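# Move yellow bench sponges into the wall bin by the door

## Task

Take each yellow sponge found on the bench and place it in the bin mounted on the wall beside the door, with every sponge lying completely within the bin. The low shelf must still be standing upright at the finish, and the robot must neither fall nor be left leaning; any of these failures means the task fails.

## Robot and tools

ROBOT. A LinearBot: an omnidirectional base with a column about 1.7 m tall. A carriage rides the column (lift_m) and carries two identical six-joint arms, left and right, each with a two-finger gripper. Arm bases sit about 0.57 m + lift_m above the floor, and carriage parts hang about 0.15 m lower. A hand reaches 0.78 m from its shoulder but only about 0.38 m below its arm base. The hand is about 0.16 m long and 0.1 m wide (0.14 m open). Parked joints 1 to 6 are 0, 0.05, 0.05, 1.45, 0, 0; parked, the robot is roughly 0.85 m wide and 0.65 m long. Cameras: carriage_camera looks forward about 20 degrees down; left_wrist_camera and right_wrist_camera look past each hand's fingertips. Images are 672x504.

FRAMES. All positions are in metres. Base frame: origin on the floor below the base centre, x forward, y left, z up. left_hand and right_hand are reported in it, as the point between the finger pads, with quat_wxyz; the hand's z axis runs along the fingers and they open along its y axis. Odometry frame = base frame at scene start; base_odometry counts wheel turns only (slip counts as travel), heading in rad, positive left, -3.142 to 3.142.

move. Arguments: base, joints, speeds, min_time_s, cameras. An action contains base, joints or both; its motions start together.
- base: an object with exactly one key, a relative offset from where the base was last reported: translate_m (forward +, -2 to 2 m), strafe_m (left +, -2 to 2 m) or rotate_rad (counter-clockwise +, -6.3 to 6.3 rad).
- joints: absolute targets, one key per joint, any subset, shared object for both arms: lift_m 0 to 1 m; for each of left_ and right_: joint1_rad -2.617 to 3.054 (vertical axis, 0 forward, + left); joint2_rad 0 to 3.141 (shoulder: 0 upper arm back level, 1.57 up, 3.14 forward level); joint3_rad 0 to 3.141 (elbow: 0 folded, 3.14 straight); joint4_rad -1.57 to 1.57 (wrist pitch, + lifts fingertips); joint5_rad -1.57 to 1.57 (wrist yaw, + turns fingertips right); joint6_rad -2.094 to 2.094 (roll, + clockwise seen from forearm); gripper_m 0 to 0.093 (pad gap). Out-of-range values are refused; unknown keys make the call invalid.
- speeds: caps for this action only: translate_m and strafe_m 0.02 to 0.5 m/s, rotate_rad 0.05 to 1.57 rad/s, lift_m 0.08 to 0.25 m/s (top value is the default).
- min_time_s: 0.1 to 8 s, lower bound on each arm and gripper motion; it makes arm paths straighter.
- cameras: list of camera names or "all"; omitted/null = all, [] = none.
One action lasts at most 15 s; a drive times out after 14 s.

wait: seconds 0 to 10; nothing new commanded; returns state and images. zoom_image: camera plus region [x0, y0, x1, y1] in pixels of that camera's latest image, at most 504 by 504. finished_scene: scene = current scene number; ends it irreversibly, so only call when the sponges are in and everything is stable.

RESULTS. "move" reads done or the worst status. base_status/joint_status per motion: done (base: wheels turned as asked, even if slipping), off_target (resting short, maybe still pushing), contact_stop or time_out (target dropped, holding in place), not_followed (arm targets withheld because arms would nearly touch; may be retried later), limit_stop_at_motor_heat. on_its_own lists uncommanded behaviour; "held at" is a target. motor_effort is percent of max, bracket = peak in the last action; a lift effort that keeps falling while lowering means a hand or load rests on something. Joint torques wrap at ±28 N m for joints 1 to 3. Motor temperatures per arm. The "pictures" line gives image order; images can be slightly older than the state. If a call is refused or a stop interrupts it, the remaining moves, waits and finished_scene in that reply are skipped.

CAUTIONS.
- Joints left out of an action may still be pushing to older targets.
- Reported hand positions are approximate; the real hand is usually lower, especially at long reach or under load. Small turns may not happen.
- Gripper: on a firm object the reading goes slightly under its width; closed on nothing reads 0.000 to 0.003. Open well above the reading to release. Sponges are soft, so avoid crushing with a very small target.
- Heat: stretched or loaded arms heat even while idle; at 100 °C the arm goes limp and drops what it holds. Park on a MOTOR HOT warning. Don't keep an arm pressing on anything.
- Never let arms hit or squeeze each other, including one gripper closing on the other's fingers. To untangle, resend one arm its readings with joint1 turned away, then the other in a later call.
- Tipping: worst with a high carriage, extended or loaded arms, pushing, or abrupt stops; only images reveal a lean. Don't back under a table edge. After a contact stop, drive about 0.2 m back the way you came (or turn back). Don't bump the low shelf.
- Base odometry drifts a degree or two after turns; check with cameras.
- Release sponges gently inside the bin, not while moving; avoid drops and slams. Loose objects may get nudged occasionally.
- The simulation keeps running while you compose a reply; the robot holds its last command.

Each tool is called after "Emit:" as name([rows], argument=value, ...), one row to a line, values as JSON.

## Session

Emit:
move()

Scene clock: 0.00 s.
Joint torques (N m): no reading
Motor temperatures (°C): left_arm=[26 32 31 26 28 27 27] | right_arm=[24 32 36 33 28 28 29]
base_odometry: x=+0.000 y=+0.000 heading=+0.000
base_status: not commanded
joint_positions: lift_m=+0.300 left_joint1_rad=+0.011 left_joint2_rad=+0.040 left_joint3_rad=+0.066 left_joint4_rad=+1.415 left_joint5_rad=-0.030 left_joint6_rad=+0.020 left_gripper_m=+0.09396 right_joint1_rad=-0.013 right_joint2_rad=+0.047 right_joint3_rad=+0.054 right_joint4_rad=+1.453 right_joint5_rad=+0.046 right_joint6_rad=+0.043 right_gripper_m=+0.09396
joint_status: not commanded
motor_effort: lift_m=+32 drive_wheels=+3
left_hand: x=+0.2574 y=+0.3050 z=+1.3148 quat_wxyz=(+0.998, -0.015, +0.065, +0.016) (m; base frame)
right_hand: x=+0.2540 y=-0.3078 z=+1.3127 quat_wxyz=(+0.998, +0.025, +0.055, +0.014) (m; base frame)
pictures: carriage_camera, left_wrist_camera, right_wrist_camera
camera_calibration:
left_wrist_camera: T_world_to_cam=[[0.0618262, -0.996985, 0.0468768, 0.233217], [0.74195, 0.0144942, -0.670299, 0.697944], [0.667599, 0.0762223, 0.740609, -1.04587], [0, 0, 0, 1]] pos_world=[0.165964, 0.302116, 1.23148]
right_wrist_camera: T_world_to_cam=[[-0.0453657, -0.997019, -0.0624141, -0.227134], [0.741739, 0.00823228, -0.670638, 0.699896], [0.669152, -0.076719, 0.739155, -1.0369], [0, 0, 0, 1]] pos_world=[0.1644, -0.311769, 1.22163]

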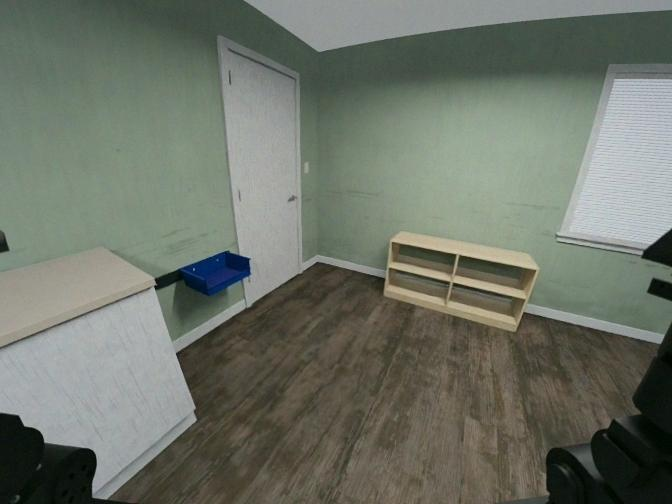

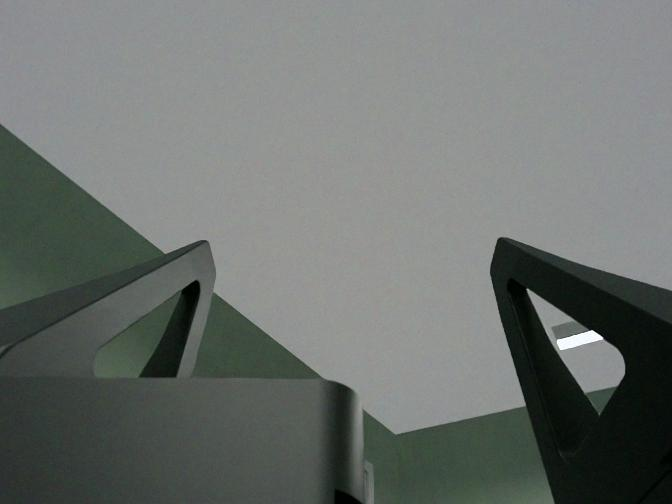

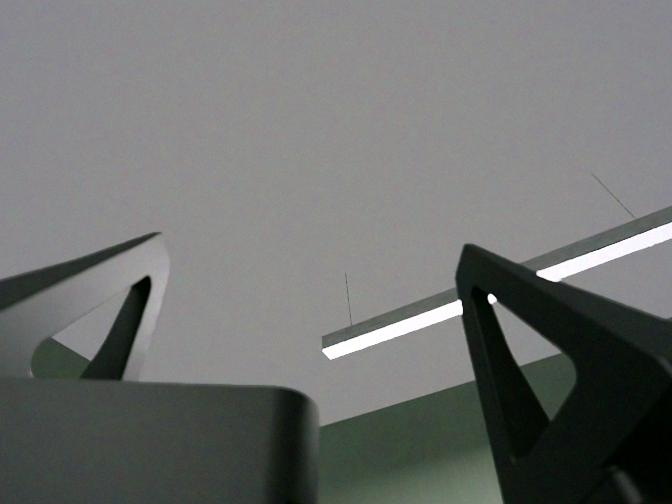

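Emit:
move(base={"rotate_rad": -2.056}, joints={"lift_m": 0.5}, cameras=["carriage_camera"])

Scene clock: 10.57 s.
Joint torques (N m): left_arm=[-0.12 4.98 4.4 -0.16 -0.07 -0.08] | right_arm=[-0.32 4.51 5.87 -0.19 0.02 0.07]
move: done
base_odometry: x=+0.000 y=+0.000 heading=-2.056
base_status: done
joint_positions: lift_m=+0.500 left_joint1_rad=+0.011 left_joint2_rad=+0.040 left_joint3_rad=+0.066 left_joint4_rad=+1.413 left_joint5_rad=-0.030 left_joint6_rad=+0.020 left_gripper_m=+0.09397 right_joint1_rad=-0.013 right_joint2_rad=+0.047 right_joint3_rad=+0.054 right_joint4_rad=+1.451 right_joint5_rad=+0.046 right_joint6_rad=+0.043 right_gripper_m=+0.09397
joint_status: all done
motor_effort: lift_m=+33(40) drive_wheels=+7(17)
left_hand: x=+0.2578 y=+0.3050 z=+1.5147 quat_wxyz=(+0.998, -0.015, +0.066, +0.016) (m; base frame)
right_hand: x=+0.2543 y=-0.3078 z=+1.5126 quat_wxyz=(+0.998, +0.025, +0.056, +0.014) (m; base frame)
pictures: carriage_camera
camera_calibration:
carriage_camera: T_world_to_cam=[[-0.0303786, -0.999131, 0.0285239, -0.0336988], [-0.377467, -0.0149565, -0.925902, 1.43963], [0.925525, -0.0388945, -0.376685, 0.433292], [0, 0, 0, 1]] pos_world=[0.141365, 0.00471482, 1.49713]

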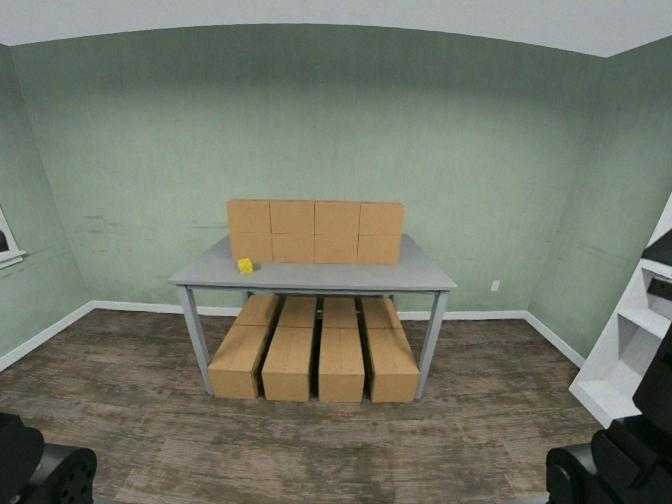

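Emit:
move(base={"strafe_m": 0.13}, joints={"lift_m": 1.0}, cameras=[])

Emit:
move(base={"translate_m": 0.58}, speeds={"translate_m": 0.25}, joints={"left_joint1_rad":-0.2,"left_joint2_rad": 2.5, "left_joint3_rad": 2.75, "left_joint4_rad": -1.25,"left_joint5_rad":0,"left_joint6_rad":0}, min_time_s=3, cameras=["left_wrist_camera","carriage_camera"])

Scene clock: 31.43 s.
Joint torques (N m): left_arm=[-0.17 4.98 4.37 -0.15 -0.07 -0.08] | right_arm=[-0.35 4.48 5.86 -0.18 0.01 0.06]
move: done
base_odometry: x=+0.115 y=-0.061 heading=-2.057
base_status: done
joint_positions: lift_m=+0.997 left_joint1_rad=+0.011 left_joint2_rad=+0.040 left_joint3_rad=+0.066 left_joint4_rad=+1.413 left_joint5_rad=-0.030 left_joint6_rad=+0.020 left_gripper_m=+0.09397 right_joint1_rad=-0.013 right_joint2_rad=+0.047 right_joint3_rad=+0.054 right_joint4_rad=+1.451 right_joint5_rad=+0.046 right_joint6_rad=+0.043 right_gripper_m=+0.09397
joint_status: all done
joint sent to its limit — lift_m, upper limit.
motor_effort: lift_m=+33(41) drive_wheels=-3(14)
left_hand: x=+0.2578 y=+0.3050 z=+2.0122 quat_wxyz=(+0.998, -0.015, +0.066, +0.016) (m; base frame)
right_hand: x=+0.2543 y=-0.3078 z=+2.0100 quat_wxyz=(+0.998, +0.025, +0.056, +0.014) (m; base frame)
pictures: none
No camera images: "cameras" was empty.

Scene clock: 35.03 s.
Joint torques (N m): left_arm=[-0.7 -15.58 7.21 1.37 0.01 -0.22] | right_arm=[-0.34 4.52 5.9 -0.19 0.01 0.06]
move: done
base_odometry: x=-0.155 y=-0.574 heading=-2.056
base_status: done
joint_positions: lift_m=+0.997 left_joint1_rad=-0.193 left_joint2_rad=+2.491 left_joint3_rad=+2.720 left_joint4_rad=-1.241 left_joint5_rad=-0.010 left_joint6_rad=+0.011 left_gripper_m=+0.09397 right_joint1_rad=-0.013 right_joint2_rad=+0.047 right_joint3_rad=+0.054 right_joint4_rad=+1.452 right_joint5_rad=+0.046 right_joint6_rad=+0.043 right_gripper_m=+0.09397
joint_status: all done
motor_effort: lift_m=+33(33) drive_wheels=-2(14)
left_hand: x=+0.8008 y=+0.1890 z=+1.7570 quat_wxyz=(+0.275, +0.096, +0.956, -0.020) (m; base frame)
right_hand: x=+0.2541 y=-0.3078 z=+2.0101 quat_wxyz=(+0.998, +0.025, +0.055, +0.014) (m; base frame)
pictures: carriage_camera, left_wrist_camera
camera_calibration:
carriage_camera: T_world_to_cam=[[-0.0303786, -0.999131, 0.0285239, -0.0478895], [-0.377467, -0.0149565, -0.925902, 1.90026], [0.925525, -0.0388945, -0.376685, 0.620693], [0, 0, 0, 1]] pos_world=[0.141365, 0.00471482, 1.99463]
left_wrist_camera: T_world_to_cam=[[-0.203669, -0.977926, -0.0466846, 0.436762], [-0.978411, 0.201599, 0.0454924, 0.677512], [-0.0350767, 0.0549421, -0.997873, 1.89396], [0, 0, 0, 1]] pos_world=[0.818274, 0.186478, 1.8795]

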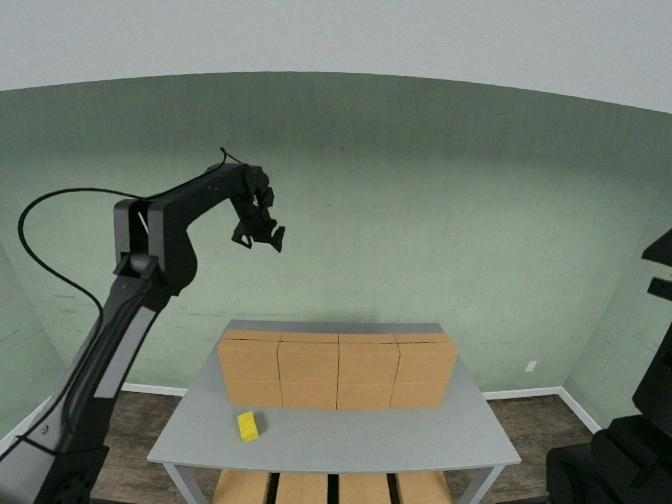

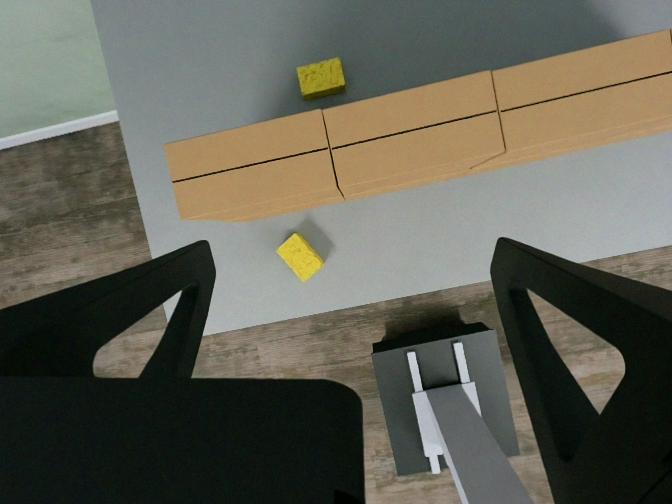

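Emit:
move(joints={"left_joint1_rad":-0.8}, min_time_s=2, cameras=["left_wrist_camera"])

Emit:
move(joints={"left_joint1_rad":0.0}, min_time_s=2, cameras=["left_wrist_camera"])

Scene clock: 41.23 s.
Joint torques (N m): left_arm=[-0.46 -15.56 7.19 1.37 -0.03 -0.21] | right_arm=[-0.34 4.52 5.89 -0.19 0.02 0.06]
Motor temperatures (°C): left_arm=[26 38 33 28 28 26 27] | right_arm=[24 33 38 32 28 28 29]
move: done
base_odometry: x=-0.155 y=-0.574 heading=-2.056
base_status: not commanded
joint_positions: lift_m=+0.997 left_joint1_rad=-0.796 left_joint2_rad=+2.491 left_joint3_rad=+2.720 left_joint4_rad=-1.243 left_joint5_rad=-0.006 left_joint6_rad=+0.011 left_gripper_m=+0.09398 right_joint1_rad=-0.013 right_joint2_rad=+0.047 right_joint3_rad=+0.054 right_joint4_rad=+1.452 right_joint5_rad=+0.046 right_joint6_rad=+0.043 right_gripper_m=+0.09397
joint_status: all done
motor_effort: lift_m=+33(33) drive_wheels=-1(2)
left_hand: x=+0.6359 y=-0.1180 z=+1.7568 quat_wxyz=(+0.255, +0.377, +0.885, -0.103) (m; base frame)
right_hand: x=+0.2541 y=-0.3078 z=+2.0101 quat_wxyz=(+0.998, +0.025, +0.055, +0.014) (m; base frame)
pictures: left_wrist_camera
camera_calibration:
left_wrist_camera: T_world_to_cam=[[-0.724026, -0.688415, -0.043255, 0.461928], [-0.689772, 0.722494, 0.0470799, 0.453164], [-0.001159, 0.0639231, -0.997954, 1.88449], [0, 0, 0, 1]] pos_world=[0.649211, -0.129873, 1.87928]

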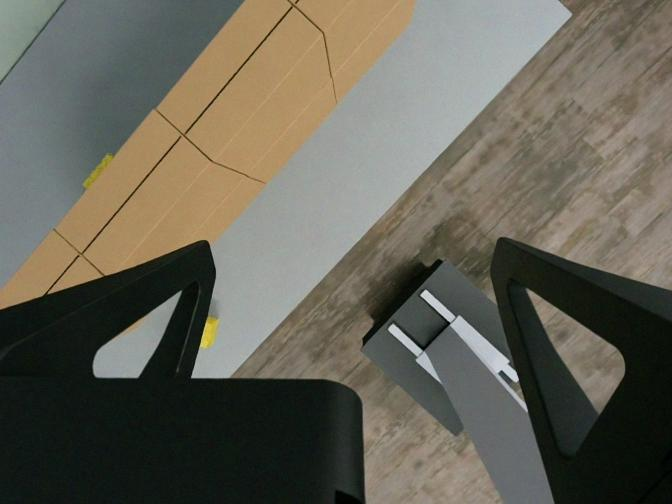

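Scene clock: 43.50 s.
Joint torques (N m): left_arm=[-0.02 -15.51 7.2 1.38 -0.03 -0.21] | right_arm=[-0.34 4.51 5.86 -0.18 0.03 0.06]
move: done
base_odometry: x=-0.155 y=-0.574 heading=-2.056
base_status: not commanded
joint_positions: lift_m=+0.997 left_joint1_rad=-0.003 left_joint2_rad=+2.491 left_joint3_rad=+2.720 left_joint4_rad=-1.243 left_joint5_rad=-0.004 left_joint6_rad=+0.010 left_gripper_m=+0.09398 right_joint1_rad=-0.013 right_joint2_rad=+0.047 right_joint3_rad=+0.054 right_joint4_rad=+1.452 right_joint5_rad=+0.046 right_joint6_rad=+0.043 right_gripper_m=+0.09397
joint_status: all done
motor_effort: lift_m=+33(33) drive_wheels=-1(2)
left_hand: x=+0.8110 y=+0.2986 z=+1.7568 quat_wxyz=(+0.275, +0.006, +0.961, +0.003) (m; base frame)
right_hand: x=+0.2541 y=-0.3078 z=+2.0101 quat_wxyz=(+0.998, +0.025, +0.055, +0.014) (m; base frame)
pictures: left_wrist_camera
camera_calibration:
left_wrist_camera: T_world_to_cam=[[-0.017771, -0.998984, -0.0414153, 0.392249], [-0.998771, 0.0158201, 0.0469674, 0.734779], [-0.0462645, 0.0421991, -0.998037, 1.90128], [0, 0, 0, 1]] pos_world=[0.828809, 0.299994, 1.87928]

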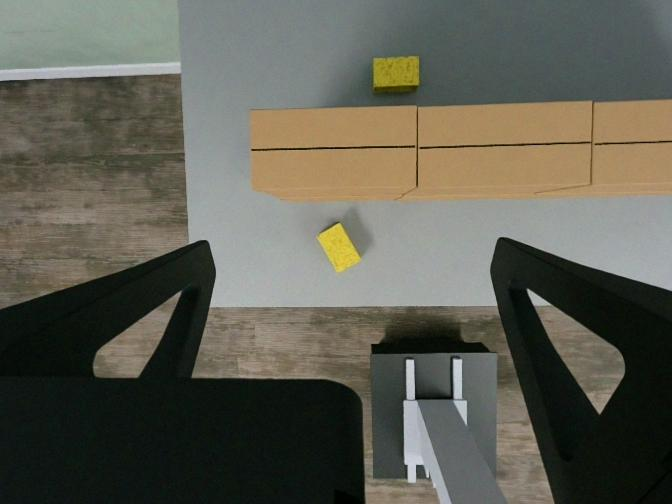

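Emit:
move(joints={"left_joint2_rad": 0.05, "left_joint3_rad": 0.05, "left_joint4_rad": 1.45,"right_joint1_rad":0,"right_joint2_rad": 2.5, "right_joint3_rad": 2.75, "right_joint4_rad": -1.25,"right_joint5_rad":0,"right_joint6_rad":0}, min_time_s=3.5, cameras=["right_wrist_camera"])

Scene clock: 97.43 s.
Joint torques (N m): left_arm=[0.09 4.01 3.26 -0.05 -0.04 -0.19] | right_arm=[0.46 -15.41 8.31 1.19 -0.06 -0.02]
Motor temperatures (°C): left_arm=[26 53 36 30 27 26 27] | right_arm=[24 34 40 32 28 28 29]
move: done
base_odometry: x=-0.155 y=-0.574 heading=-2.056
base_status: not commanded
joint_positions: lift_m=+0.997 left_joint1_rad=-0.003 left_joint2_rad=+0.057 left_joint3_rad=+0.061 left_joint4_rad=+1.438 left_joint5_rad=-0.004 left_joint6_rad=+0.010 left_gripper_m=+0.09398 right_joint1_rad=-0.009 right_joint2_rad=+2.490 right_joint3_rad=+2.725 right_joint4_rad=-1.240 right_joint5_rad=+0.011 right_joint6_rad=+0.008 right_gripper_m=+0.09397
joint_status: all done
motor_effort: lift_m=+33(33) drive_wheels=+6(7)
left_hand: x=+0.2585 y=+0.3001 z=+2.0117 quat_wxyz=(+0.998, -0.002, +0.064, +0.004) (m; base frame)
right_hand: x=+0.8119 y=-0.3066 z=+1.7597 quat_wxyz=(+0.279, +0.010, +0.960, -0.005) (m; base frame)
pictures: right_wrist_camera
camera_calibration:
right_wrist_camera: T_world_to_cam=[[0.0253875, -0.997993, 0.0580047, -0.442484], [-0.998029, -0.0219717, 0.0587849, 0.705599], [-0.0573925, -0.0593828, -0.996584, 1.90909], [0, 0, 0, 1]] pos_world=[0.825009, -0.312726, 1.88676]

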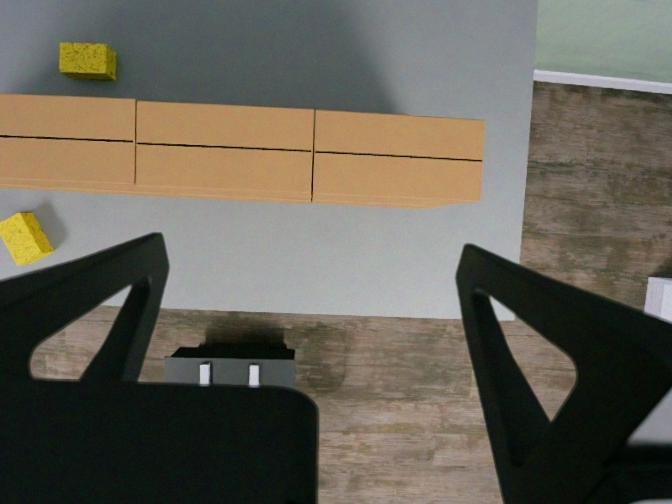

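Emit:
move(base={"strafe_m": 0.413}, joints={"right_joint1_rad": 0.52, "right_joint2_rad": 1.886, "right_joint3_rad": 0.886, "right_joint4_rad": 0.15}, cameras=[], min_time_s=2.5)

Emit:
move(base={"translate_m": 0.185}, speeds={"translate_m": 0.15}, joints={"lift_m":0.5}, cameras=["right_wrist_camera","carriage_camera"])

Scene clock: 111.23 s.
Joint torques (N m): left_arm=[0.03 4.05 3.36 -0.1 -0.05 -0.18] | right_arm=[0.12 -14.28 5.03 1.63 -0.01 0]
Motor temperatures (°C): left_arm=[26 47 36 28 27 26 27] | right_arm=[24 43 40 33 28 28 29]
move: done
base_odometry: x=+0.210 y=-0.767 heading=-2.056
base_status: done
joint_positions: lift_m=+0.997 left_joint1_rad=-0.003 left_joint2_rad=+0.057 left_joint3_rad=+0.061 left_joint4_rad=+1.442 left_joint5_rad=-0.004 left_joint6_rad=+0.010 left_gripper_m=+0.09398 right_joint1_rad=+0.516 right_joint2_rad=+1.924 right_joint3_rad=+0.890 right_joint4_rad=+0.132 right_joint5_rad=+0.006 right_joint6_rad=+0.007 right_gripper_m=+0.09397
joint_status: all done
motor_effort: lift_m=+33(33) drive_wheels=-1(16)
left_hand: x=+0.2575 y=+0.3000 z=+2.0118 quat_wxyz=(+0.998, -0.001, +0.062, +0.004) (m; base frame)
right_hand: x=+0.6097 y=-0.0831 z=+1.5666 quat_wxyz=(+0.318, -0.237, +0.914, +0.082) (m; base frame)
pictures: none
No camera images: "cameras" was empty.

Scene clock: 113.77 s.
Joint torques (N m): left_arm=[0.06 4.49 3.75 -0.15 -0.05 -0.19] | right_arm=[0.01 -12.08 5.74 1.54 -0.01 -0.01]
move: done
base_odometry: x=+0.124 y=-0.931 heading=-2.056
base_status: done
joint_positions: lift_m=+0.500 left_joint1_rad=-0.003 left_joint2_rad=+0.052 left_joint3_rad=+0.056 left_joint4_rad=+1.447 left_joint5_rad=-0.004 left_joint6_rad=+0.010 left_gripper_m=+0.09398 right_joint1_rad=+0.516 right_joint2_rad=+1.903 right_joint3_rad=+0.883 right_joint4_rad=+0.143 right_joint5_rad=+0.006 right_joint6_rad=+0.006 right_gripper_m=+0.09397
joint_status: all done
motor_effort: lift_m=+29(31) drive_wheels=-1(15)
left_hand: x=+0.2567 y=+0.3000 z=+1.5132 quat_wxyz=(+0.998, -0.001, +0.060, +0.004) (m; base frame)
right_hand: x=+0.6114 y=-0.0818 z=+1.0777 quat_wxyz=(+0.329, -0.236, +0.910, +0.085) (m; base frame)
pictures: carriage_camera, right_wrist_camera
camera_calibration:
carriage_camera: T_world_to_cam=[[-0.0303786, -0.999131, 0.0285239, -0.0337074], [-0.377467, -0.0149565, -0.925902, 1.4399], [0.925525, -0.0388945, -0.376685, 0.433405], [0, 0, 0, 1]] pos_world=[0.141365, 0.00471482, 1.49743]
right_wrist_camera: T_world_to_cam=[[0.519775, -0.852276, 0.0588255, -0.464628], [-0.849599, -0.522902, -0.0689574, 0.556593], [0.0895307, -0.0141358, -0.995884, 1.1443], [0, 0, 0, 1]] pos_world=[0.611933, -0.0887717, 1.2053]

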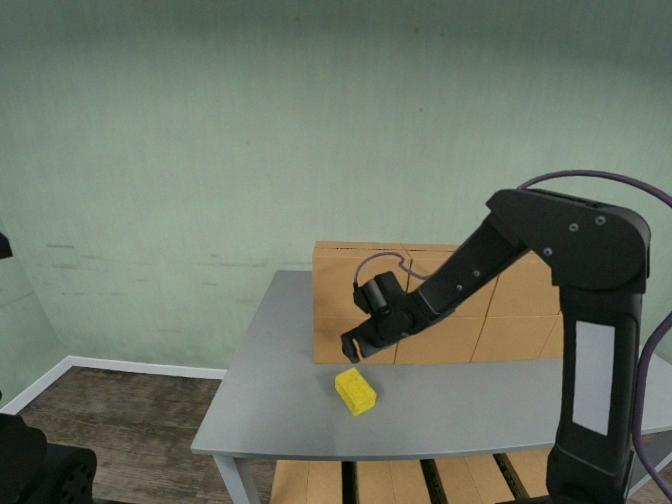

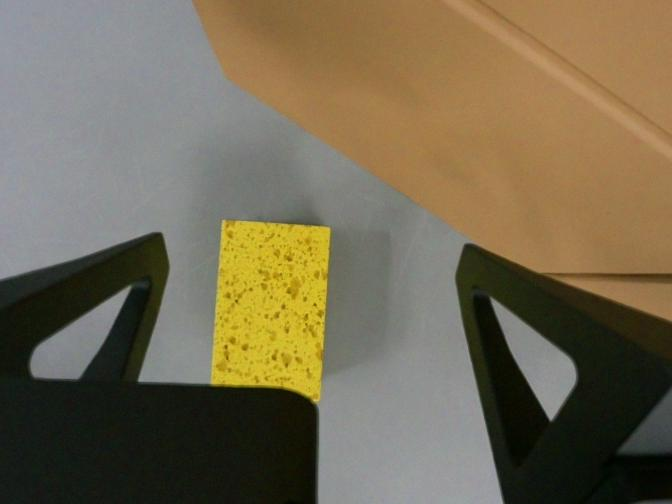

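Emit:
move(base={"translate_m": -0.034}, speeds={"translate_m": 0.1}, joints={"right_joint1_rad":0.535}, cameras=[])

Emit:
move(joints={"lift_m":0.40}, cameras=["right_wrist_camera"])

Scene clock: 123.20 s.
Joint torques (N m): left_arm=[0.06 4.57 3.74 -0.21 -0.03 -0.2] | right_arm=[0.18 -12.07 5.64 1.54 -0.01 -0.01]
move: done
base_odometry: x=+0.140 y=-0.900 heading=-2.056
base_status: done
joint_positions: lift_m=+0.500 left_joint1_rad=-0.003 left_joint2_rad=+0.052 left_joint3_rad=+0.056 left_joint4_rad=+1.450 left_joint5_rad=-0.004 left_joint6_rad=+0.010 left_gripper_m=+0.09398 right_joint1_rad=+0.530 right_joint2_rad=+1.903 right_joint3_rad=+0.883 right_joint4_rad=+0.143 right_joint5_rad=+0.006 right_joint6_rad=+0.006 right_gripper_m=+0.09397
joint_status: all done
motor_effort: lift_m=+29(29) drive_wheels=+4(11)
left_hand: x=+0.2558 y=+0.3000 z=+1.5133 quat_wxyz=(+0.998, -0.001, +0.058, +0.004) (m; base frame)
right_hand: x=+0.6084 y=-0.0765 z=+1.0777 quat_wxyz=(+0.328, -0.243, +0.909, +0.088) (m; base frame)
pictures: none
No camera images: "cameras" was empty.

Scene clock: 124.13 s.
Joint torques (N m): left_arm=[0.06 4.62 3.73 -0.18 -0.04 -0.2] | right_arm=[0.14 -12.07 5.81 1.54 -0.01 -0.01]
move: done
base_odometry: x=+0.140 y=-0.900 heading=-2.056
base_status: not commanded
joint_positions: lift_m=+0.400 left_joint1_rad=-0.003 left_joint2_rad=+0.051 left_joint3_rad=+0.056 left_joint4_rad=+1.450 left_joint5_rad=-0.004 left_joint6_rad=+0.010 left_gripper_m=+0.09398 right_joint1_rad=+0.530 right_joint2_rad=+1.903 right_joint3_rad=+0.882 right_joint4_rad=+0.144 right_joint5_rad=+0.006 right_joint6_rad=+0.006 right_gripper_m=+0.09397
joint_status: all done
motor_effort: lift_m=+30(31) drive_wheels=+4(4)
left_hand: x=+0.2556 y=+0.3000 z=+1.4133 quat_wxyz=(+0.998, -0.001, +0.058, +0.004) (m; base frame)
right_hand: x=+0.6083 y=-0.0766 z=+0.9776 quat_wxyz=(+0.329, -0.242, +0.909, +0.088) (m; base frame)
pictures: right_wrist_camera
camera_calibration:
right_wrist_camera: T_world_to_cam=[[0.531375, -0.845089, 0.0588684, -0.459236], [-0.842337, -0.534474, -0.069324, 0.544739], [0.0900486, -0.01275, -0.995856, 1.04474], [0, 0, 0, 1]] pos_world=[0.608803, -0.0836262, 1.1052]

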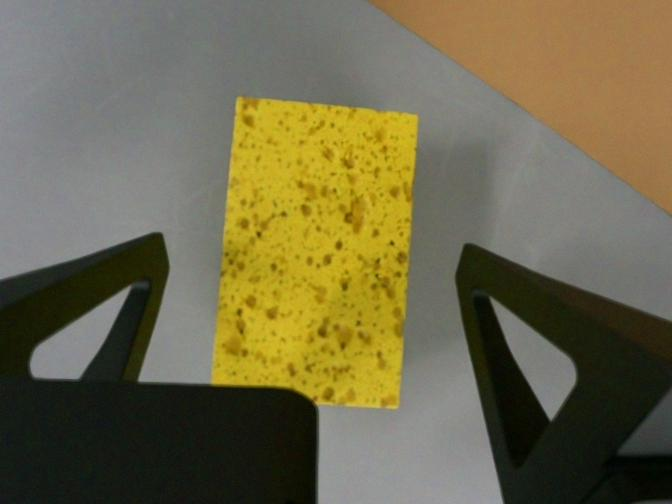

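Emit:
move(joints={"lift_m":0.352}, speeds={"lift_m":0.08}, cameras=[])

Emit:
move(joints={"right_gripper_m":0.05}, min_time_s=2, cameras=["right_wrist_camera","carriage_camera"])

Scene clock: 129.87 s.
Joint torques (N m): left_arm=[0.03 4.59 3.7 -0.2 -0.04 -0.21] | right_arm=[0.16 -11.99 5.79 1.48 0.03 -0.02]
Motor temperatures (°C): left_arm=[26 42 35 27 27 26 27] | right_arm=[24 43 41 36 28 28 29]
move: done
base_odometry: x=+0.140 y=-0.900 heading=-2.056
base_status: not commanded
joint_positions: lift_m=+0.352 left_joint1_rad=-0.003 left_joint2_rad=+0.051 left_joint3_rad=+0.056 left_joint4_rad=+1.450 left_joint5_rad=-0.004 left_joint6_rad=+0.010 left_gripper_m=+0.09398 right_joint1_rad=+0.530 right_joint2_rad=+1.902 right_joint3_rad=+0.882 right_joint4_rad=+0.150 right_joint5_rad=+0.003 right_joint6_rad=+0.008 right_gripper_m=+0.09397
joint_status: all done
motor_effort: lift_m=+29(32) drive_wheels=+4(4)
left_hand: x=+0.2556 y=+0.3000 z=+1.3654 quat_wxyz=(+0.998, -0.001, +0.058, +0.004) (m; base frame)
right_hand: x=+0.6091 y=-0.0755 z=+0.9309 quat_wxyz=(+0.331, -0.242, +0.907, +0.090) (m; base frame)
pictures: none
No camera images: "cameras" was empty.

Scene clock: 132.17 s.
Joint torques (N m): left_arm=[0.06 4.62 3.7 -0.19 -0.05 -0.2] | right_arm=[0.18 -11.99 5.81 1.48 0.02 -0.02]
move: off_target
base_odometry: x=+0.140 y=-0.900 heading=-2.056
base_status: not commanded
joint_positions: lift_m=+0.352 left_joint1_rad=-0.003 left_joint2_rad=+0.051 left_joint3_rad=+0.056 left_joint4_rad=+1.450 left_joint5_rad=-0.004 left_joint6_rad=+0.010 left_gripper_m=+0.09398 right_joint1_rad=+0.530 right_joint2_rad=+1.902 right_joint3_rad=+0.882 right_joint4_rad=+0.150 right_joint5_rad=+0.003 right_joint6_rad=+0.008 right_gripper_m=+0.05910
joint_status: right_gripper_m off_target (ended at +0.05912, target +0.05000)
motor_effort: lift_m=+29(29) drive_wheels=+4(4)
left_hand: x=+0.2556 y=+0.3000 z=+1.3654 quat_wxyz=(+0.998, -0.001, +0.058, +0.004) (m; base frame)
right_hand: x=+0.6091 y=-0.0755 z=+0.9309 quat_wxyz=(+0.331, -0.242, +0.907, +0.090) (m; base frame)
pictures: carriage_camera, right_wrist_camera
camera_calibration:
carriage_camera: T_world_to_cam=[[-0.0303786, -0.999131, 0.0285239, -0.0294858], [-0.377467, -0.0149565, -0.925902, 1.30287], [0.925525, -0.0388945, -0.376685, 0.377656], [0, 0, 0, 1]] pos_world=[0.141365, 0.00471482, 1.34943]
right_wrist_camera: T_world_to_cam=[[0.532078, -0.844842, 0.0559915, -0.453766], [-0.841421, -0.534976, -0.0762328, 0.548606], [0.0943588, -0.00655054, -0.995517, 0.995722], [0, 0, 0, 1]] pos_world=[0.609093, -0.0833462, 1.05849]

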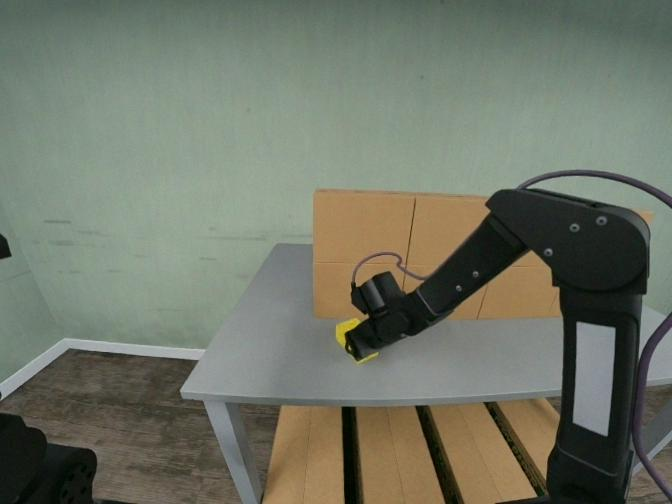

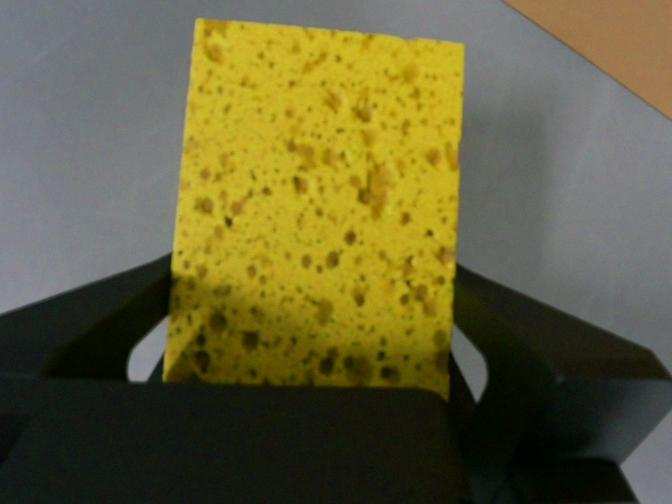

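Emit:
move(joints={"lift_m":0.6}, speeds={"lift_m":0.12}, cameras=[])

Emit:
move(base={"translate_m": -0.25}, speeds={"translate_m": 0.25}, cameras=[])

Emit:
move(base={"strafe_m": 1.087}, speeds={"strafe_m": 0.3}, joints={"right_joint1_rad":0,"right_joint2_rad":0.3,"right_joint3_rad":0.3,"right_joint4_rad":0.9}, min_time_s=3, cameras=["carriage_camera"])

Emit:
move(base={"translate_m": 0.995}, speeds={"translate_m": 0.3}, cameras=["carriage_camera"])

Emit:
move(base={"rotate_rad": -1.571}, speeds={"rotate_rad": 0.8}, cameras=["carriage_camera","right_wrist_camera"])

Scene clock: 153.80 s.
Joint torques (N m): left_arm=[0.05 4.63 3.69 -0.2 -0.05 -0.19] | right_arm=[0.14 -11.95 5.86 1.51 0.02 -0.01]
move: done
base_odometry: x=+0.140 y=-0.900 heading=-2.056
base_status: not commanded
joint_positions: lift_m=+0.600 left_joint1_rad=-0.003 left_joint2_rad=+0.051 left_joint3_rad=+0.056 left_joint4_rad=+1.450 left_joint5_rad=-0.004 left_joint6_rad=+0.010 left_gripper_m=+0.09398 right_joint1_rad=+0.530 right_joint2_rad=+1.902 right_joint3_rad=+0.881 right_joint4_rad=+0.147 right_joint5_rad=+0.003 right_joint6_rad=+0.006 right_gripper_m=+0.05908
joint_status: all done
motor_effort: lift_m=+32(40) drive_wheels=+4(4)
left_hand: x=+0.2555 y=+0.3000 z=+1.6131 quat_wxyz=(+0.998, -0.001, +0.058, +0.004) (m; base frame)
right_hand: x=+0.6083 y=-0.0759 z=+1.1779 quat_wxyz=(+0.330, -0.243, +0.908, +0.089) (m; base frame)
pictures: none
No camera images: "cameras" was empty.

Scene clock: 156.20 s.
Joint torques (N m): left_arm=[0.09 4.62 3.67 -0.19 -0.05 -0.2] | right_arm=[-0.09 -12.01 5.87 1.51 0.02 -0.01]
move: done
base_odometry: x=+0.257 y=-0.679 heading=-2.056
base_status: done
joint_positions: lift_m=+0.600 left_joint1_rad=-0.003 left_joint2_rad=+0.051 left_joint3_rad=+0.056 left_joint4_rad=+1.451 left_joint5_rad=-0.003 left_joint6_rad=+0.010 left_gripper_m=+0.09398 right_joint1_rad=+0.533 right_joint2_rad=+1.902 right_joint3_rad=+0.881 right_joint4_rad=+0.147 right_joint5_rad=+0.002 right_joint6_rad=+0.006 right_gripper_m=+0.05908
joint_status: not commanded
motor_effort: lift_m=+32(32) drive_wheels=+1(19)
left_hand: x=+0.2552 y=+0.2999 z=+1.6131 quat_wxyz=(+0.998, -0.001, +0.057, +0.004) (m; base frame)
right_hand: x=+0.6077 y=-0.0748 z=+1.1779 quat_wxyz=(+0.330, -0.244, +0.908, +0.090) (m; base frame)
pictures: none
No camera images: "cameras" was empty.

Scene clock: 161.33 s.
Joint torques (N m): left_arm=[0.06 4.6 3.66 -0.22 -0.05 -0.2] | right_arm=[-1.05 1.95 6.05 1.12 0.01 -0.01]
move: done
base_odometry: x=+1.218 y=-1.186 heading=-2.055
base_status: done
joint_positions: lift_m=+0.600 left_joint1_rad=-0.003 left_joint2_rad=+0.051 left_joint3_rad=+0.056 left_joint4_rad=+1.451 left_joint5_rad=-0.003 left_joint6_rad=+0.010 left_gripper_m=+0.09398 right_joint1_rad=+0.007 right_joint2_rad=+0.306 right_joint3_rad=+0.303 right_joint4_rad=+0.883 right_joint5_rad=+0.002 right_joint6_rad=+0.006 right_gripper_m=+0.05907
joint_status: all done
motor_effort: lift_m=+32(32) drive_wheels=+0(14)
left_hand: x=+0.2552 y=+0.2999 z=+1.6131 quat_wxyz=(+0.998, -0.001, +0.057, +0.004) (m; base frame)
right_hand: x=+0.3960 y=-0.2987 z=+1.6226 quat_wxyz=(+0.941, +0.001, +0.339, +0.006) (m; base frame)
pictures: carriage_camera
camera_calibration:
carriage_camera: T_world_to_cam=[[-0.0303786, -0.999131, 0.0285239, -0.0365512], [-0.377467, -0.0149565, -0.925902, 1.53222], [0.925525, -0.0388945, -0.376685, 0.47096], [0, 0, 0, 1]] pos_world=[0.141365, 0.00471482, 1.59713]

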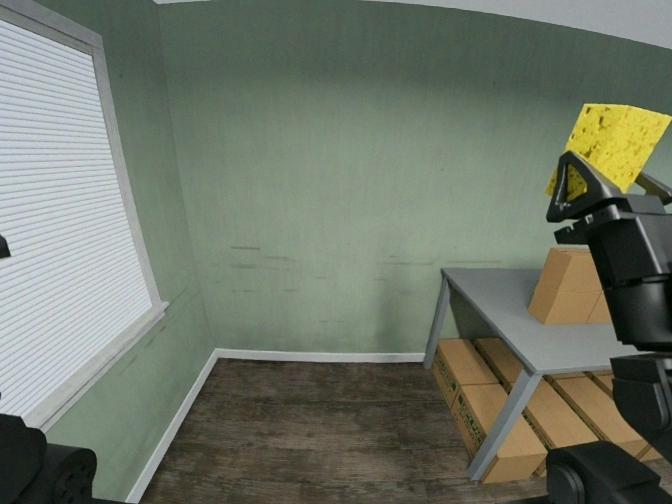

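Scene clock: 166.13 s.
Joint torques (N m): left_arm=[0.08 4.64 3.69 -0.22 -0.07 -0.19] | right_arm=[-1.01 2.19 6.05 1.03 0.02 -0.01]
move: done
base_odometry: x=+0.755 y=-2.066 heading=-2.055
base_status: done
joint_positions: lift_m=+0.600 left_joint1_rad=-0.003 left_joint2_rad=+0.051 left_joint3_rad=+0.056 left_joint4_rad=+1.452 left_joint5_rad=-0.003 left_joint6_rad=+0.010 left_gripper_m=+0.09398 right_joint1_rad=+0.007 right_joint2_rad=+0.304 right_joint3_rad=+0.303 right_joint4_rad=+0.889 right_joint5_rad=+0.002 right_joint6_rad=+0.006 right_gripper_m=+0.05907
joint_status: not commanded
motor_effort: lift_m=+32(32) drive_wheels=-2(15)
left_hand: x=+0.2551 y=+0.2999 z=+1.6131 quat_wxyz=(+0.998, -0.001, +0.057, +0.004) (m; base frame)
right_hand: x=+0.3942 y=-0.2987 z=+1.6238 quat_wxyz=(+0.942, +0.001, +0.335, +0.006) (m; base frame)
pictures: carriage_camera
camera_calibration:
carriage_camera: T_world_to_cam=[[-0.0303786, -0.999131, 0.0285239, -0.0365512], [-0.377467, -0.0149565, -0.925902, 1.53222], [0.925525, -0.0388945, -0.376685, 0.47096], [0, 0, 0, 1]] pos_world=[0.141365, 0.00471482, 1.59713]

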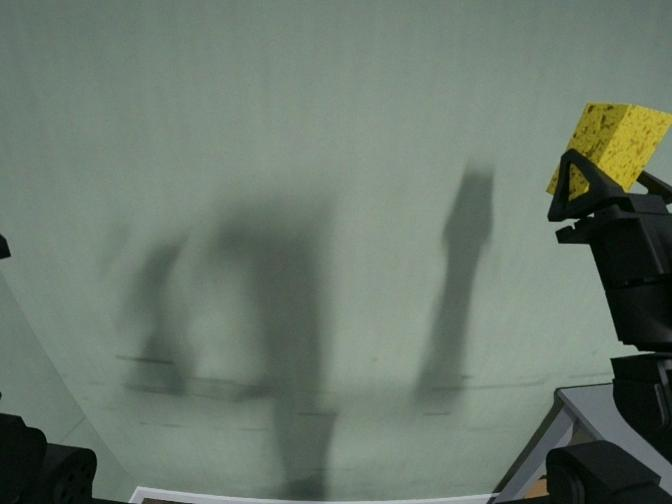

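Scene clock: 169.40 s.
Joint torques (N m): left_arm=[0.06 4.63 3.69 -0.22 -0.06 -0.19] | right_arm=[-1.03 2.15 6.06 1.04 0.02 -0.01]
move: done
base_odometry: x=+0.755 y=-2.067 heading=+2.658
base_status: done
joint_positions: lift_m=+0.600 left_joint1_rad=-0.003 left_joint2_rad=+0.051 left_joint3_rad=+0.056 left_joint4_rad=+1.452 left_joint5_rad=-0.003 left_joint6_rad=+0.010 left_gripper_m=+0.09398 right_joint1_rad=+0.007 right_joint2_rad=+0.304 right_joint3_rad=+0.303 right_joint4_rad=+0.889 right_joint5_rad=+0.002 right_joint6_rad=+0.006 right_gripper_m=+0.05908
joint_status: not commanded
motor_effort: lift_m=+32(32) drive_wheels=+8(16)
left_hand: x=+0.2550 y=+0.2999 z=+1.6131 quat_wxyz=(+0.998, -0.001, +0.057, +0.004) (m; base frame)
right_hand: x=+0.3942 y=-0.2987 z=+1.6238 quat_wxyz=(+0.942, +0.001, +0.335, +0.006) (m; base frame)
pictures: carriage_camera, right_wrist_camera
camera_calibration:
carriage_camera: T_world_to_cam=[[-0.0303786, -0.999131, 0.0285239, -0.0365512], [-0.377467, -0.0149565, -0.925902, 1.53222], [0.925525, -0.0388945, -0.376685, 0.47096], [0, 0, 0, 1]] pos_world=[0.141365, 0.00471482, 1.59713]
right_wrist_camera: T_world_to_cam=[[-0.0545844, -0.998268, 0.0219281, -0.326017], [0.260487, -0.0354367, -0.964827, 1.45891], [0.963933, -0.0469525, 0.26197, -0.692468], [0, 0, 0, 1]] pos_world=[0.26967, -0.306267, 1.59615]

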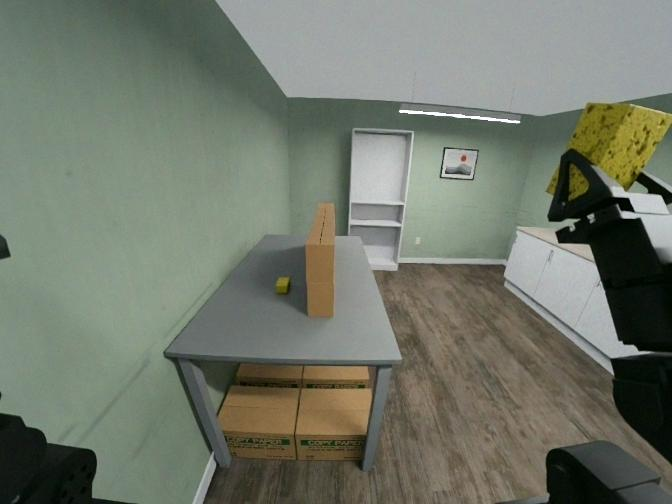

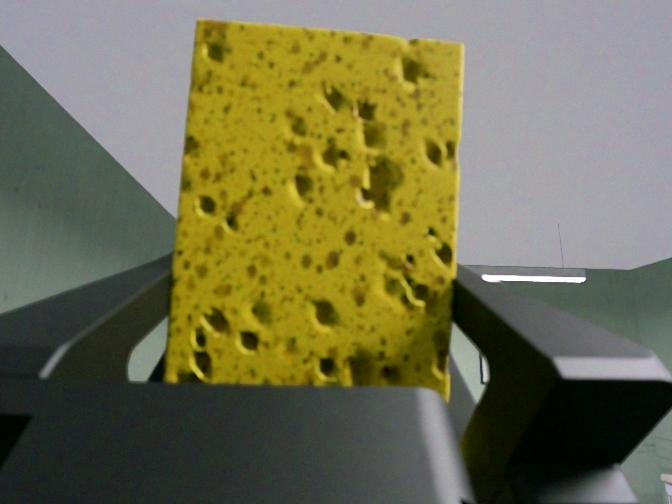

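Emit:
move(joints={"lift_m":0.8,"left_joint1_rad":0,"left_joint2_rad":3.013,"left_joint3_rad":2.246,"left_joint4_rad":0.017,"left_joint5_rad":0,"left_joint6_rad":0}, min_time_s=3.5, cameras=[])

Emit:
move(base={"translate_m": 0.37}, speeds={"translate_m": 0.15}, cameras=["left_wrist_camera","carriage_camera"])

Scene clock: 195.43 s.
Joint torques (N m): left_arm=[0.08 -17.8 7.39 1.76 -0.06 -0.19] | right_arm=[-1.02 2.28 6.78 1.02 0.03 0]
Motor temperatures (°C): left_arm=[26 39 34 28 27 26 27] | right_arm=[24 37 41 35 28 28 30]
move: done
base_odometry: x=+0.755 y=-2.067 heading=+2.658
base_status: not commanded
joint_positions: lift_m=+0.800 left_joint1_rad=-0.003 left_joint2_rad=+3.003 left_joint3_rad=+2.216 left_joint4_rad=+0.023 left_joint5_rad=-0.003 left_joint6_rad=+0.010 left_gripper_m=+0.09398 right_joint1_rad=+0.007 right_joint2_rad=+0.303 right_joint3_rad=+0.295 right_joint4_rad=+0.891 right_joint5_rad=+0.002 right_joint6_rad=+0.006 right_gripper_m=+0.05908
joint_status: all done
motor_effort: lift_m=+33(42) drive_wheels=+7(8)
left_hand: x=+0.9004 y=+0.2982 z=+1.2293 quat_wxyz=(+0.393, +0.005, +0.920, +0.003) (m; base frame)
right_hand: x=+0.3953 y=-0.2987 z=+1.8212 quat_wxyz=(+0.942, +0.001, +0.337, +0.006) (m; base frame)
pictures: none
No camera images: "cameras" was empty.

Scene clock: 198.93 s.
Joint torques (N m): left_arm=[0.03 -17.73 7.32 1.79 -0.05 -0.19] | right_arm=[-1.07 2.26 6.79 1.01 0.03 0]
move: done
base_odometry: x=+0.428 y=-1.894 heading=+2.657
base_status: done
joint_positions: lift_m=+0.800 left_joint1_rad=-0.003 left_joint2_rad=+3.003 left_joint3_rad=+2.216 left_joint4_rad=+0.020 left_joint5_rad=-0.003 left_joint6_rad=+0.010 left_gripper_m=+0.09398 right_joint1_rad=+0.007 right_joint2_rad=+0.303 right_joint3_rad=+0.295 right_joint4_rad=+0.892 right_joint5_rad=+0.002 right_joint6_rad=+0.006 right_gripper_m=+0.05908
joint_status: not commanded
motor_effort: lift_m=+33(33) drive_wheels=-3(17)
left_hand: x=+0.8999 y=+0.2982 z=+1.2287 quat_wxyz=(+0.391, +0.005, +0.920, +0.003) (m; base frame)
right_hand: x=+0.3953 y=-0.2987 z=+1.8212 quat_wxyz=(+0.942, +0.001, +0.337, +0.006) (m; base frame)
pictures: carriage_camera, left_wrist_camera
camera_calibration:
carriage_camera: T_world_to_cam=[[-0.0303786, -0.999131, 0.0285239, -0.042256], [-0.377467, -0.0149565, -0.925902, 1.7174], [0.925525, -0.0388945, -0.376685, 0.546297], [0, 0, 0, 1]] pos_world=[0.141365, 0.00471482, 1.79713]
left_wrist_camera: T_world_to_cam=[[-0.00749214, -0.999067, -0.0425399, 0.363664], [-0.979973, 0.0158012, -0.198504, 1.13306], [0.198991, 0.0402007, -0.979177, 1.13499], [0, 0, 0, 1]] pos_world=[0.887243, 0.299793, 1.35175]

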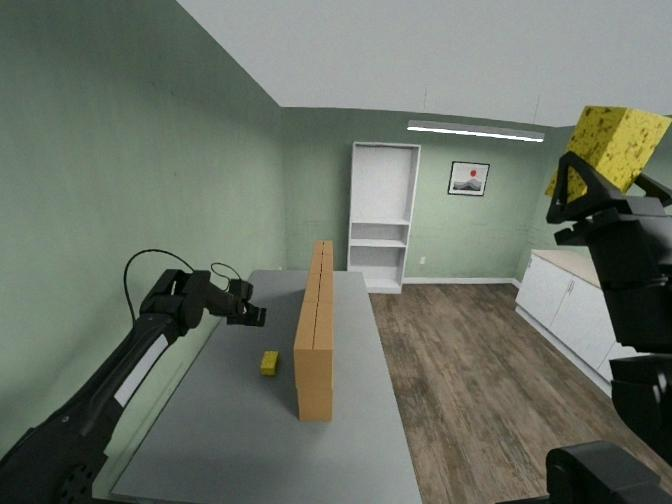

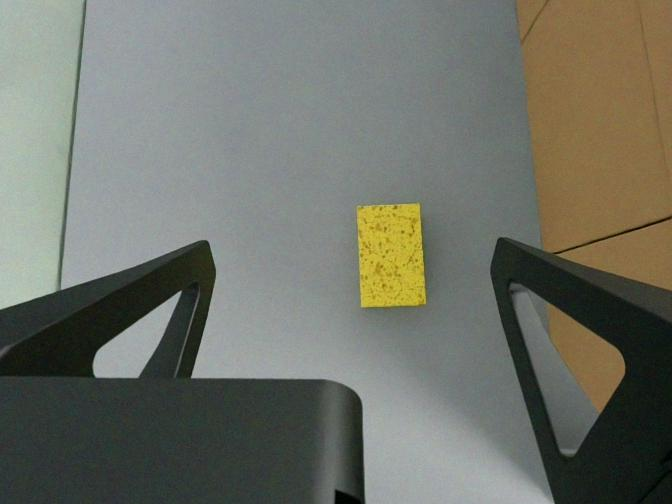

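Emit:
move(base={"strafe_m": -0.037}, speeds={"strafe_m": 0.1}, cameras=[])

Emit:
move(base={"translate_m": 0.037}, speeds={"translate_m": 0.1}, joints={"lift_m":0.56}, cameras=["left_wrist_camera","carriage_camera"])

Scene clock: 207.53 s.
Joint torques (N m): left_arm=[-0.03 -17.74 7.35 1.79 -0.07 -0.2] | right_arm=[-1.03 2.25 6.78 1.02 0.02 -0.01]
Motor temperatures (°C): left_arm=[26 50 36 30 27 26 27] | right_arm=[24 36 41 35 28 28 30]
move: done
base_odometry: x=+0.445 y=-1.861 heading=+2.657
base_status: done
joint_positions: lift_m=+0.800 left_joint1_rad=-0.003 left_joint2_rad=+3.003 left_joint3_rad=+2.216 left_joint4_rad=+0.020 left_joint5_rad=-0.002 left_joint6_rad=+0.010 left_gripper_m=+0.09398 right_joint1_rad=+0.007 right_joint2_rad=+0.303 right_joint3_rad=+0.295 right_joint4_rad=+0.892 right_joint5_rad=+0.002 right_joint6_rad=+0.006 right_gripper_m=+0.05908
joint_status: not commanded
motor_effort: lift_m=+33(33) drive_wheels=+0(14)
left_hand: x=+0.8998 y=+0.2980 z=+1.2287 quat_wxyz=(+0.391, +0.005, +0.920, +0.002) (m; base frame)
right_hand: x=+0.3952 y=-0.2986 z=+1.8213 quat_wxyz=(+0.942, +0.001, +0.336, +0.006) (m; base frame)
pictures: none
No camera images: "cameras" was empty.

Scene clock: 209.03 s.
Joint torques (N m): left_arm=[0.02 -19.44 6.64 1.88 -0.06 -0.19] | right_arm=[-1.02 2.41 6.94 1.01 0.03 -0.01]
move: done
base_odometry: x=+0.413 y=-1.844 heading=+2.656
base_status: done
joint_positions: lift_m=+0.560 left_joint1_rad=-0.003 left_joint2_rad=+3.020 left_joint3_rad=+2.225 left_joint4_rad=+0.010 left_joint5_rad=-0.002 left_joint6_rad=+0.010 left_gripper_m=+0.09398 right_joint1_rad=+0.007 right_joint2_rad=+0.301 right_joint3_rad=+0.293 right_joint4_rad=+0.893 right_joint5_rad=+0.002 right_joint6_rad=+0.006 right_gripper_m=+0.05908
joint_status: all done
motor_effort: lift_m=+30(31) drive_wheels=+7(11)
left_hand: x=+0.8964 y=+0.2980 z=+0.9800 quat_wxyz=(+0.383, +0.005, +0.924, +0.002) (m; base frame)
right_hand: x=+0.3951 y=-0.2986 z=+1.5810 quat_wxyz=(+0.942, +0.001, +0.336, +0.006) (m; base frame)
pictures: carriage_camera, left_wrist_camera
camera_calibration:
carriage_camera: T_world_to_cam=[[-0.0303786, -0.999131, 0.0285239, -0.035416], [-0.377467, -0.0149565, -0.925902, 1.49537], [0.925525, -0.0388945, -0.376685, 0.455968], [0, 0, 0, 1]] pos_world=[0.141365, 0.00471482, 1.55733]
left_wrist_camera: T_world_to_cam=[[-0.0090949, -0.999092, -0.0416286, 0.353402], [-0.983365, 0.0164888, -0.18089, 1.06584], [0.181412, 0.039291, -0.982622, 0.911591], [0, 0, 0, 1]] pos_world=[0.885952, 0.29969, 1.10326]

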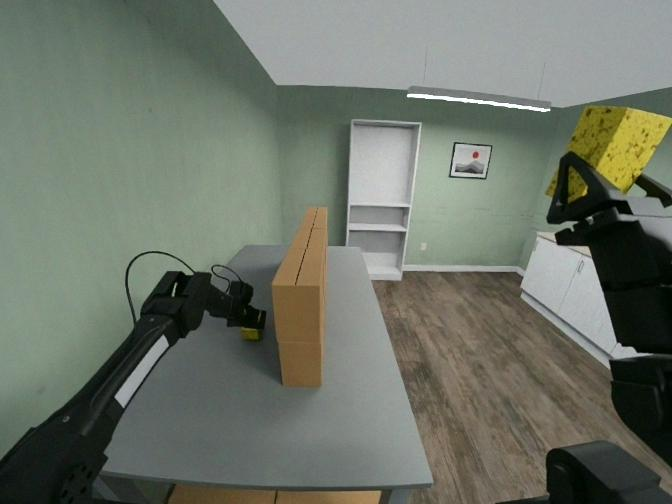

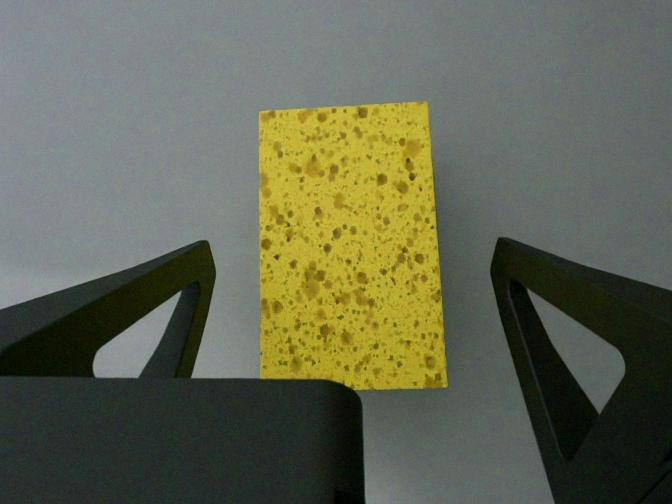

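Emit:
move(joints={"lift_m":0.515}, speeds={"lift_m":0.08}, cameras=[])

Emit:
move(joints={"left_gripper_m":0.05}, min_time_s=2, cameras=["left_wrist_camera","carriage_camera"])

Scene clock: 215.13 s.
Joint torques (N m): left_arm=[-0.01 -19.37 6.53 1.83 -0.06 -0.17] | right_arm=[-1.03 2.47 6.93 1.01 0.03 -0.01]
Motor temperatures (°C): left_arm=[26 56 36 31 27 26 27] | right_arm=[24 35 42 34 28 28 31]
move: done
base_odometry: x=+0.413 y=-1.844 heading=+2.656
base_status: not commanded
joint_positions: lift_m=+0.515 left_joint1_rad=-0.003 left_joint2_rad=+3.020 left_joint3_rad=+2.227 left_joint4_rad=+0.015 left_joint5_rad=-0.001 left_joint6_rad=+0.008 left_gripper_m=+0.09398 right_joint1_rad=+0.007 right_joint2_rad=+0.301 right_joint3_rad=+0.293 right_joint4_rad=+0.893 right_joint5_rad=+0.002 right_joint6_rad=+0.006 right_gripper_m=+0.05908
joint_status: all done
motor_effort: lift_m=+29(30) drive_wheels=+6(7)
left_hand: x=+0.8980 y=+0.2979 z=+0.9367 quat_wxyz=(+0.386, +0.005, +0.922, +0.002) (m; base frame)
right_hand: x=+0.3950 y=-0.2986 z=+1.5361 quat_wxyz=(+0.942, +0.001, +0.336, +0.006) (m; base frame)
pictures: none
No camera images: "cameras" was empty.

Scene clock: 217.43 s.
Joint torques (N m): left_arm=[0.01 -19.44 6.5 1.84 -0.06 -0.17] | right_arm=[-1.06 2.44 6.91 1.01 0.02 0]
Motor temperatures (°C): left_arm=[26 57 36 31 27 26 27] | right_arm=[24 35 42 34 28 28 31]
move: off_target
base_odometry: x=+0.413 y=-1.844 heading=+2.656
base_status: not commanded
joint_positions: lift_m=+0.515 left_joint1_rad=-0.003 left_joint2_rad=+3.020 left_joint3_rad=+2.227 left_joint4_rad=+0.015 left_joint5_rad=-0.001 left_joint6_rad=+0.008 left_gripper_m=+0.05875 right_joint1_rad=+0.007 right_joint2_rad=+0.301 right_joint3_rad=+0.293 right_joint4_rad=+0.893 right_joint5_rad=+0.002 right_joint6_rad=+0.006 right_gripper_m=+0.05908
joint_status: left_gripper_m off_target (ended at +0.05877, target +0.05000)
motor_effort: lift_m=+29(29) drive_wheels=+7(7)
left_hand: x=+0.8980 y=+0.2979 z=+0.9367 quat_wxyz=(+0.386, +0.005, +0.922, +0.002) (m; base frame)
right_hand: x=+0.3950 y=-0.2986 z=+1.5361 quat_wxyz=(+0.942, +0.001, +0.336, +0.006) (m; base frame)
pictures: carriage_camera, left_wrist_camera
camera_calibration:
carriage_camera: T_world_to_cam=[[-0.0303786, -0.999131, 0.0285239, -0.0341352], [-0.377467, -0.0149565, -0.925902, 1.45379], [0.925525, -0.0388945, -0.376685, 0.439055], [0, 0, 0, 1]] pos_world=[0.141365, 0.00471482, 1.51243]
left_wrist_camera: T_world_to_cam=[[-0.00800811, -0.999154, -0.0403394, 0.349395], [-0.981963, 0.0154783, -0.18844, 1.06564], [0.188905, 0.0381028, -0.981256, 0.86113], [0, 0, 0, 1]] pos_world=[0.886547, 0.299794, 1.05989]

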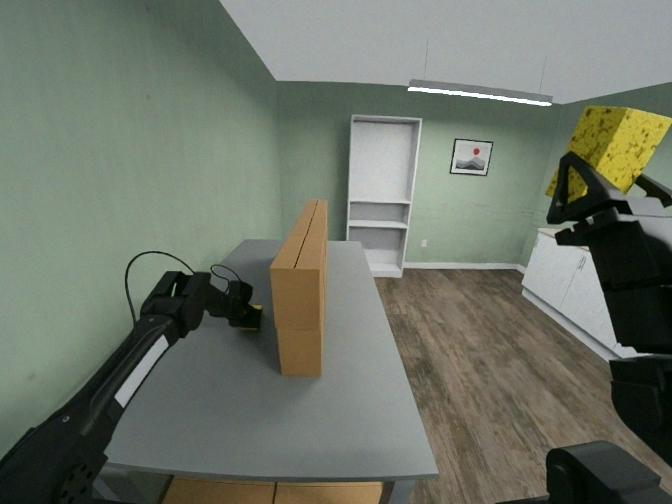

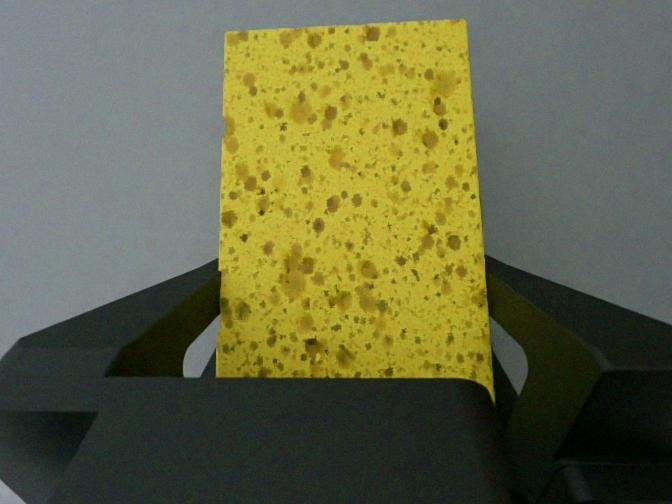

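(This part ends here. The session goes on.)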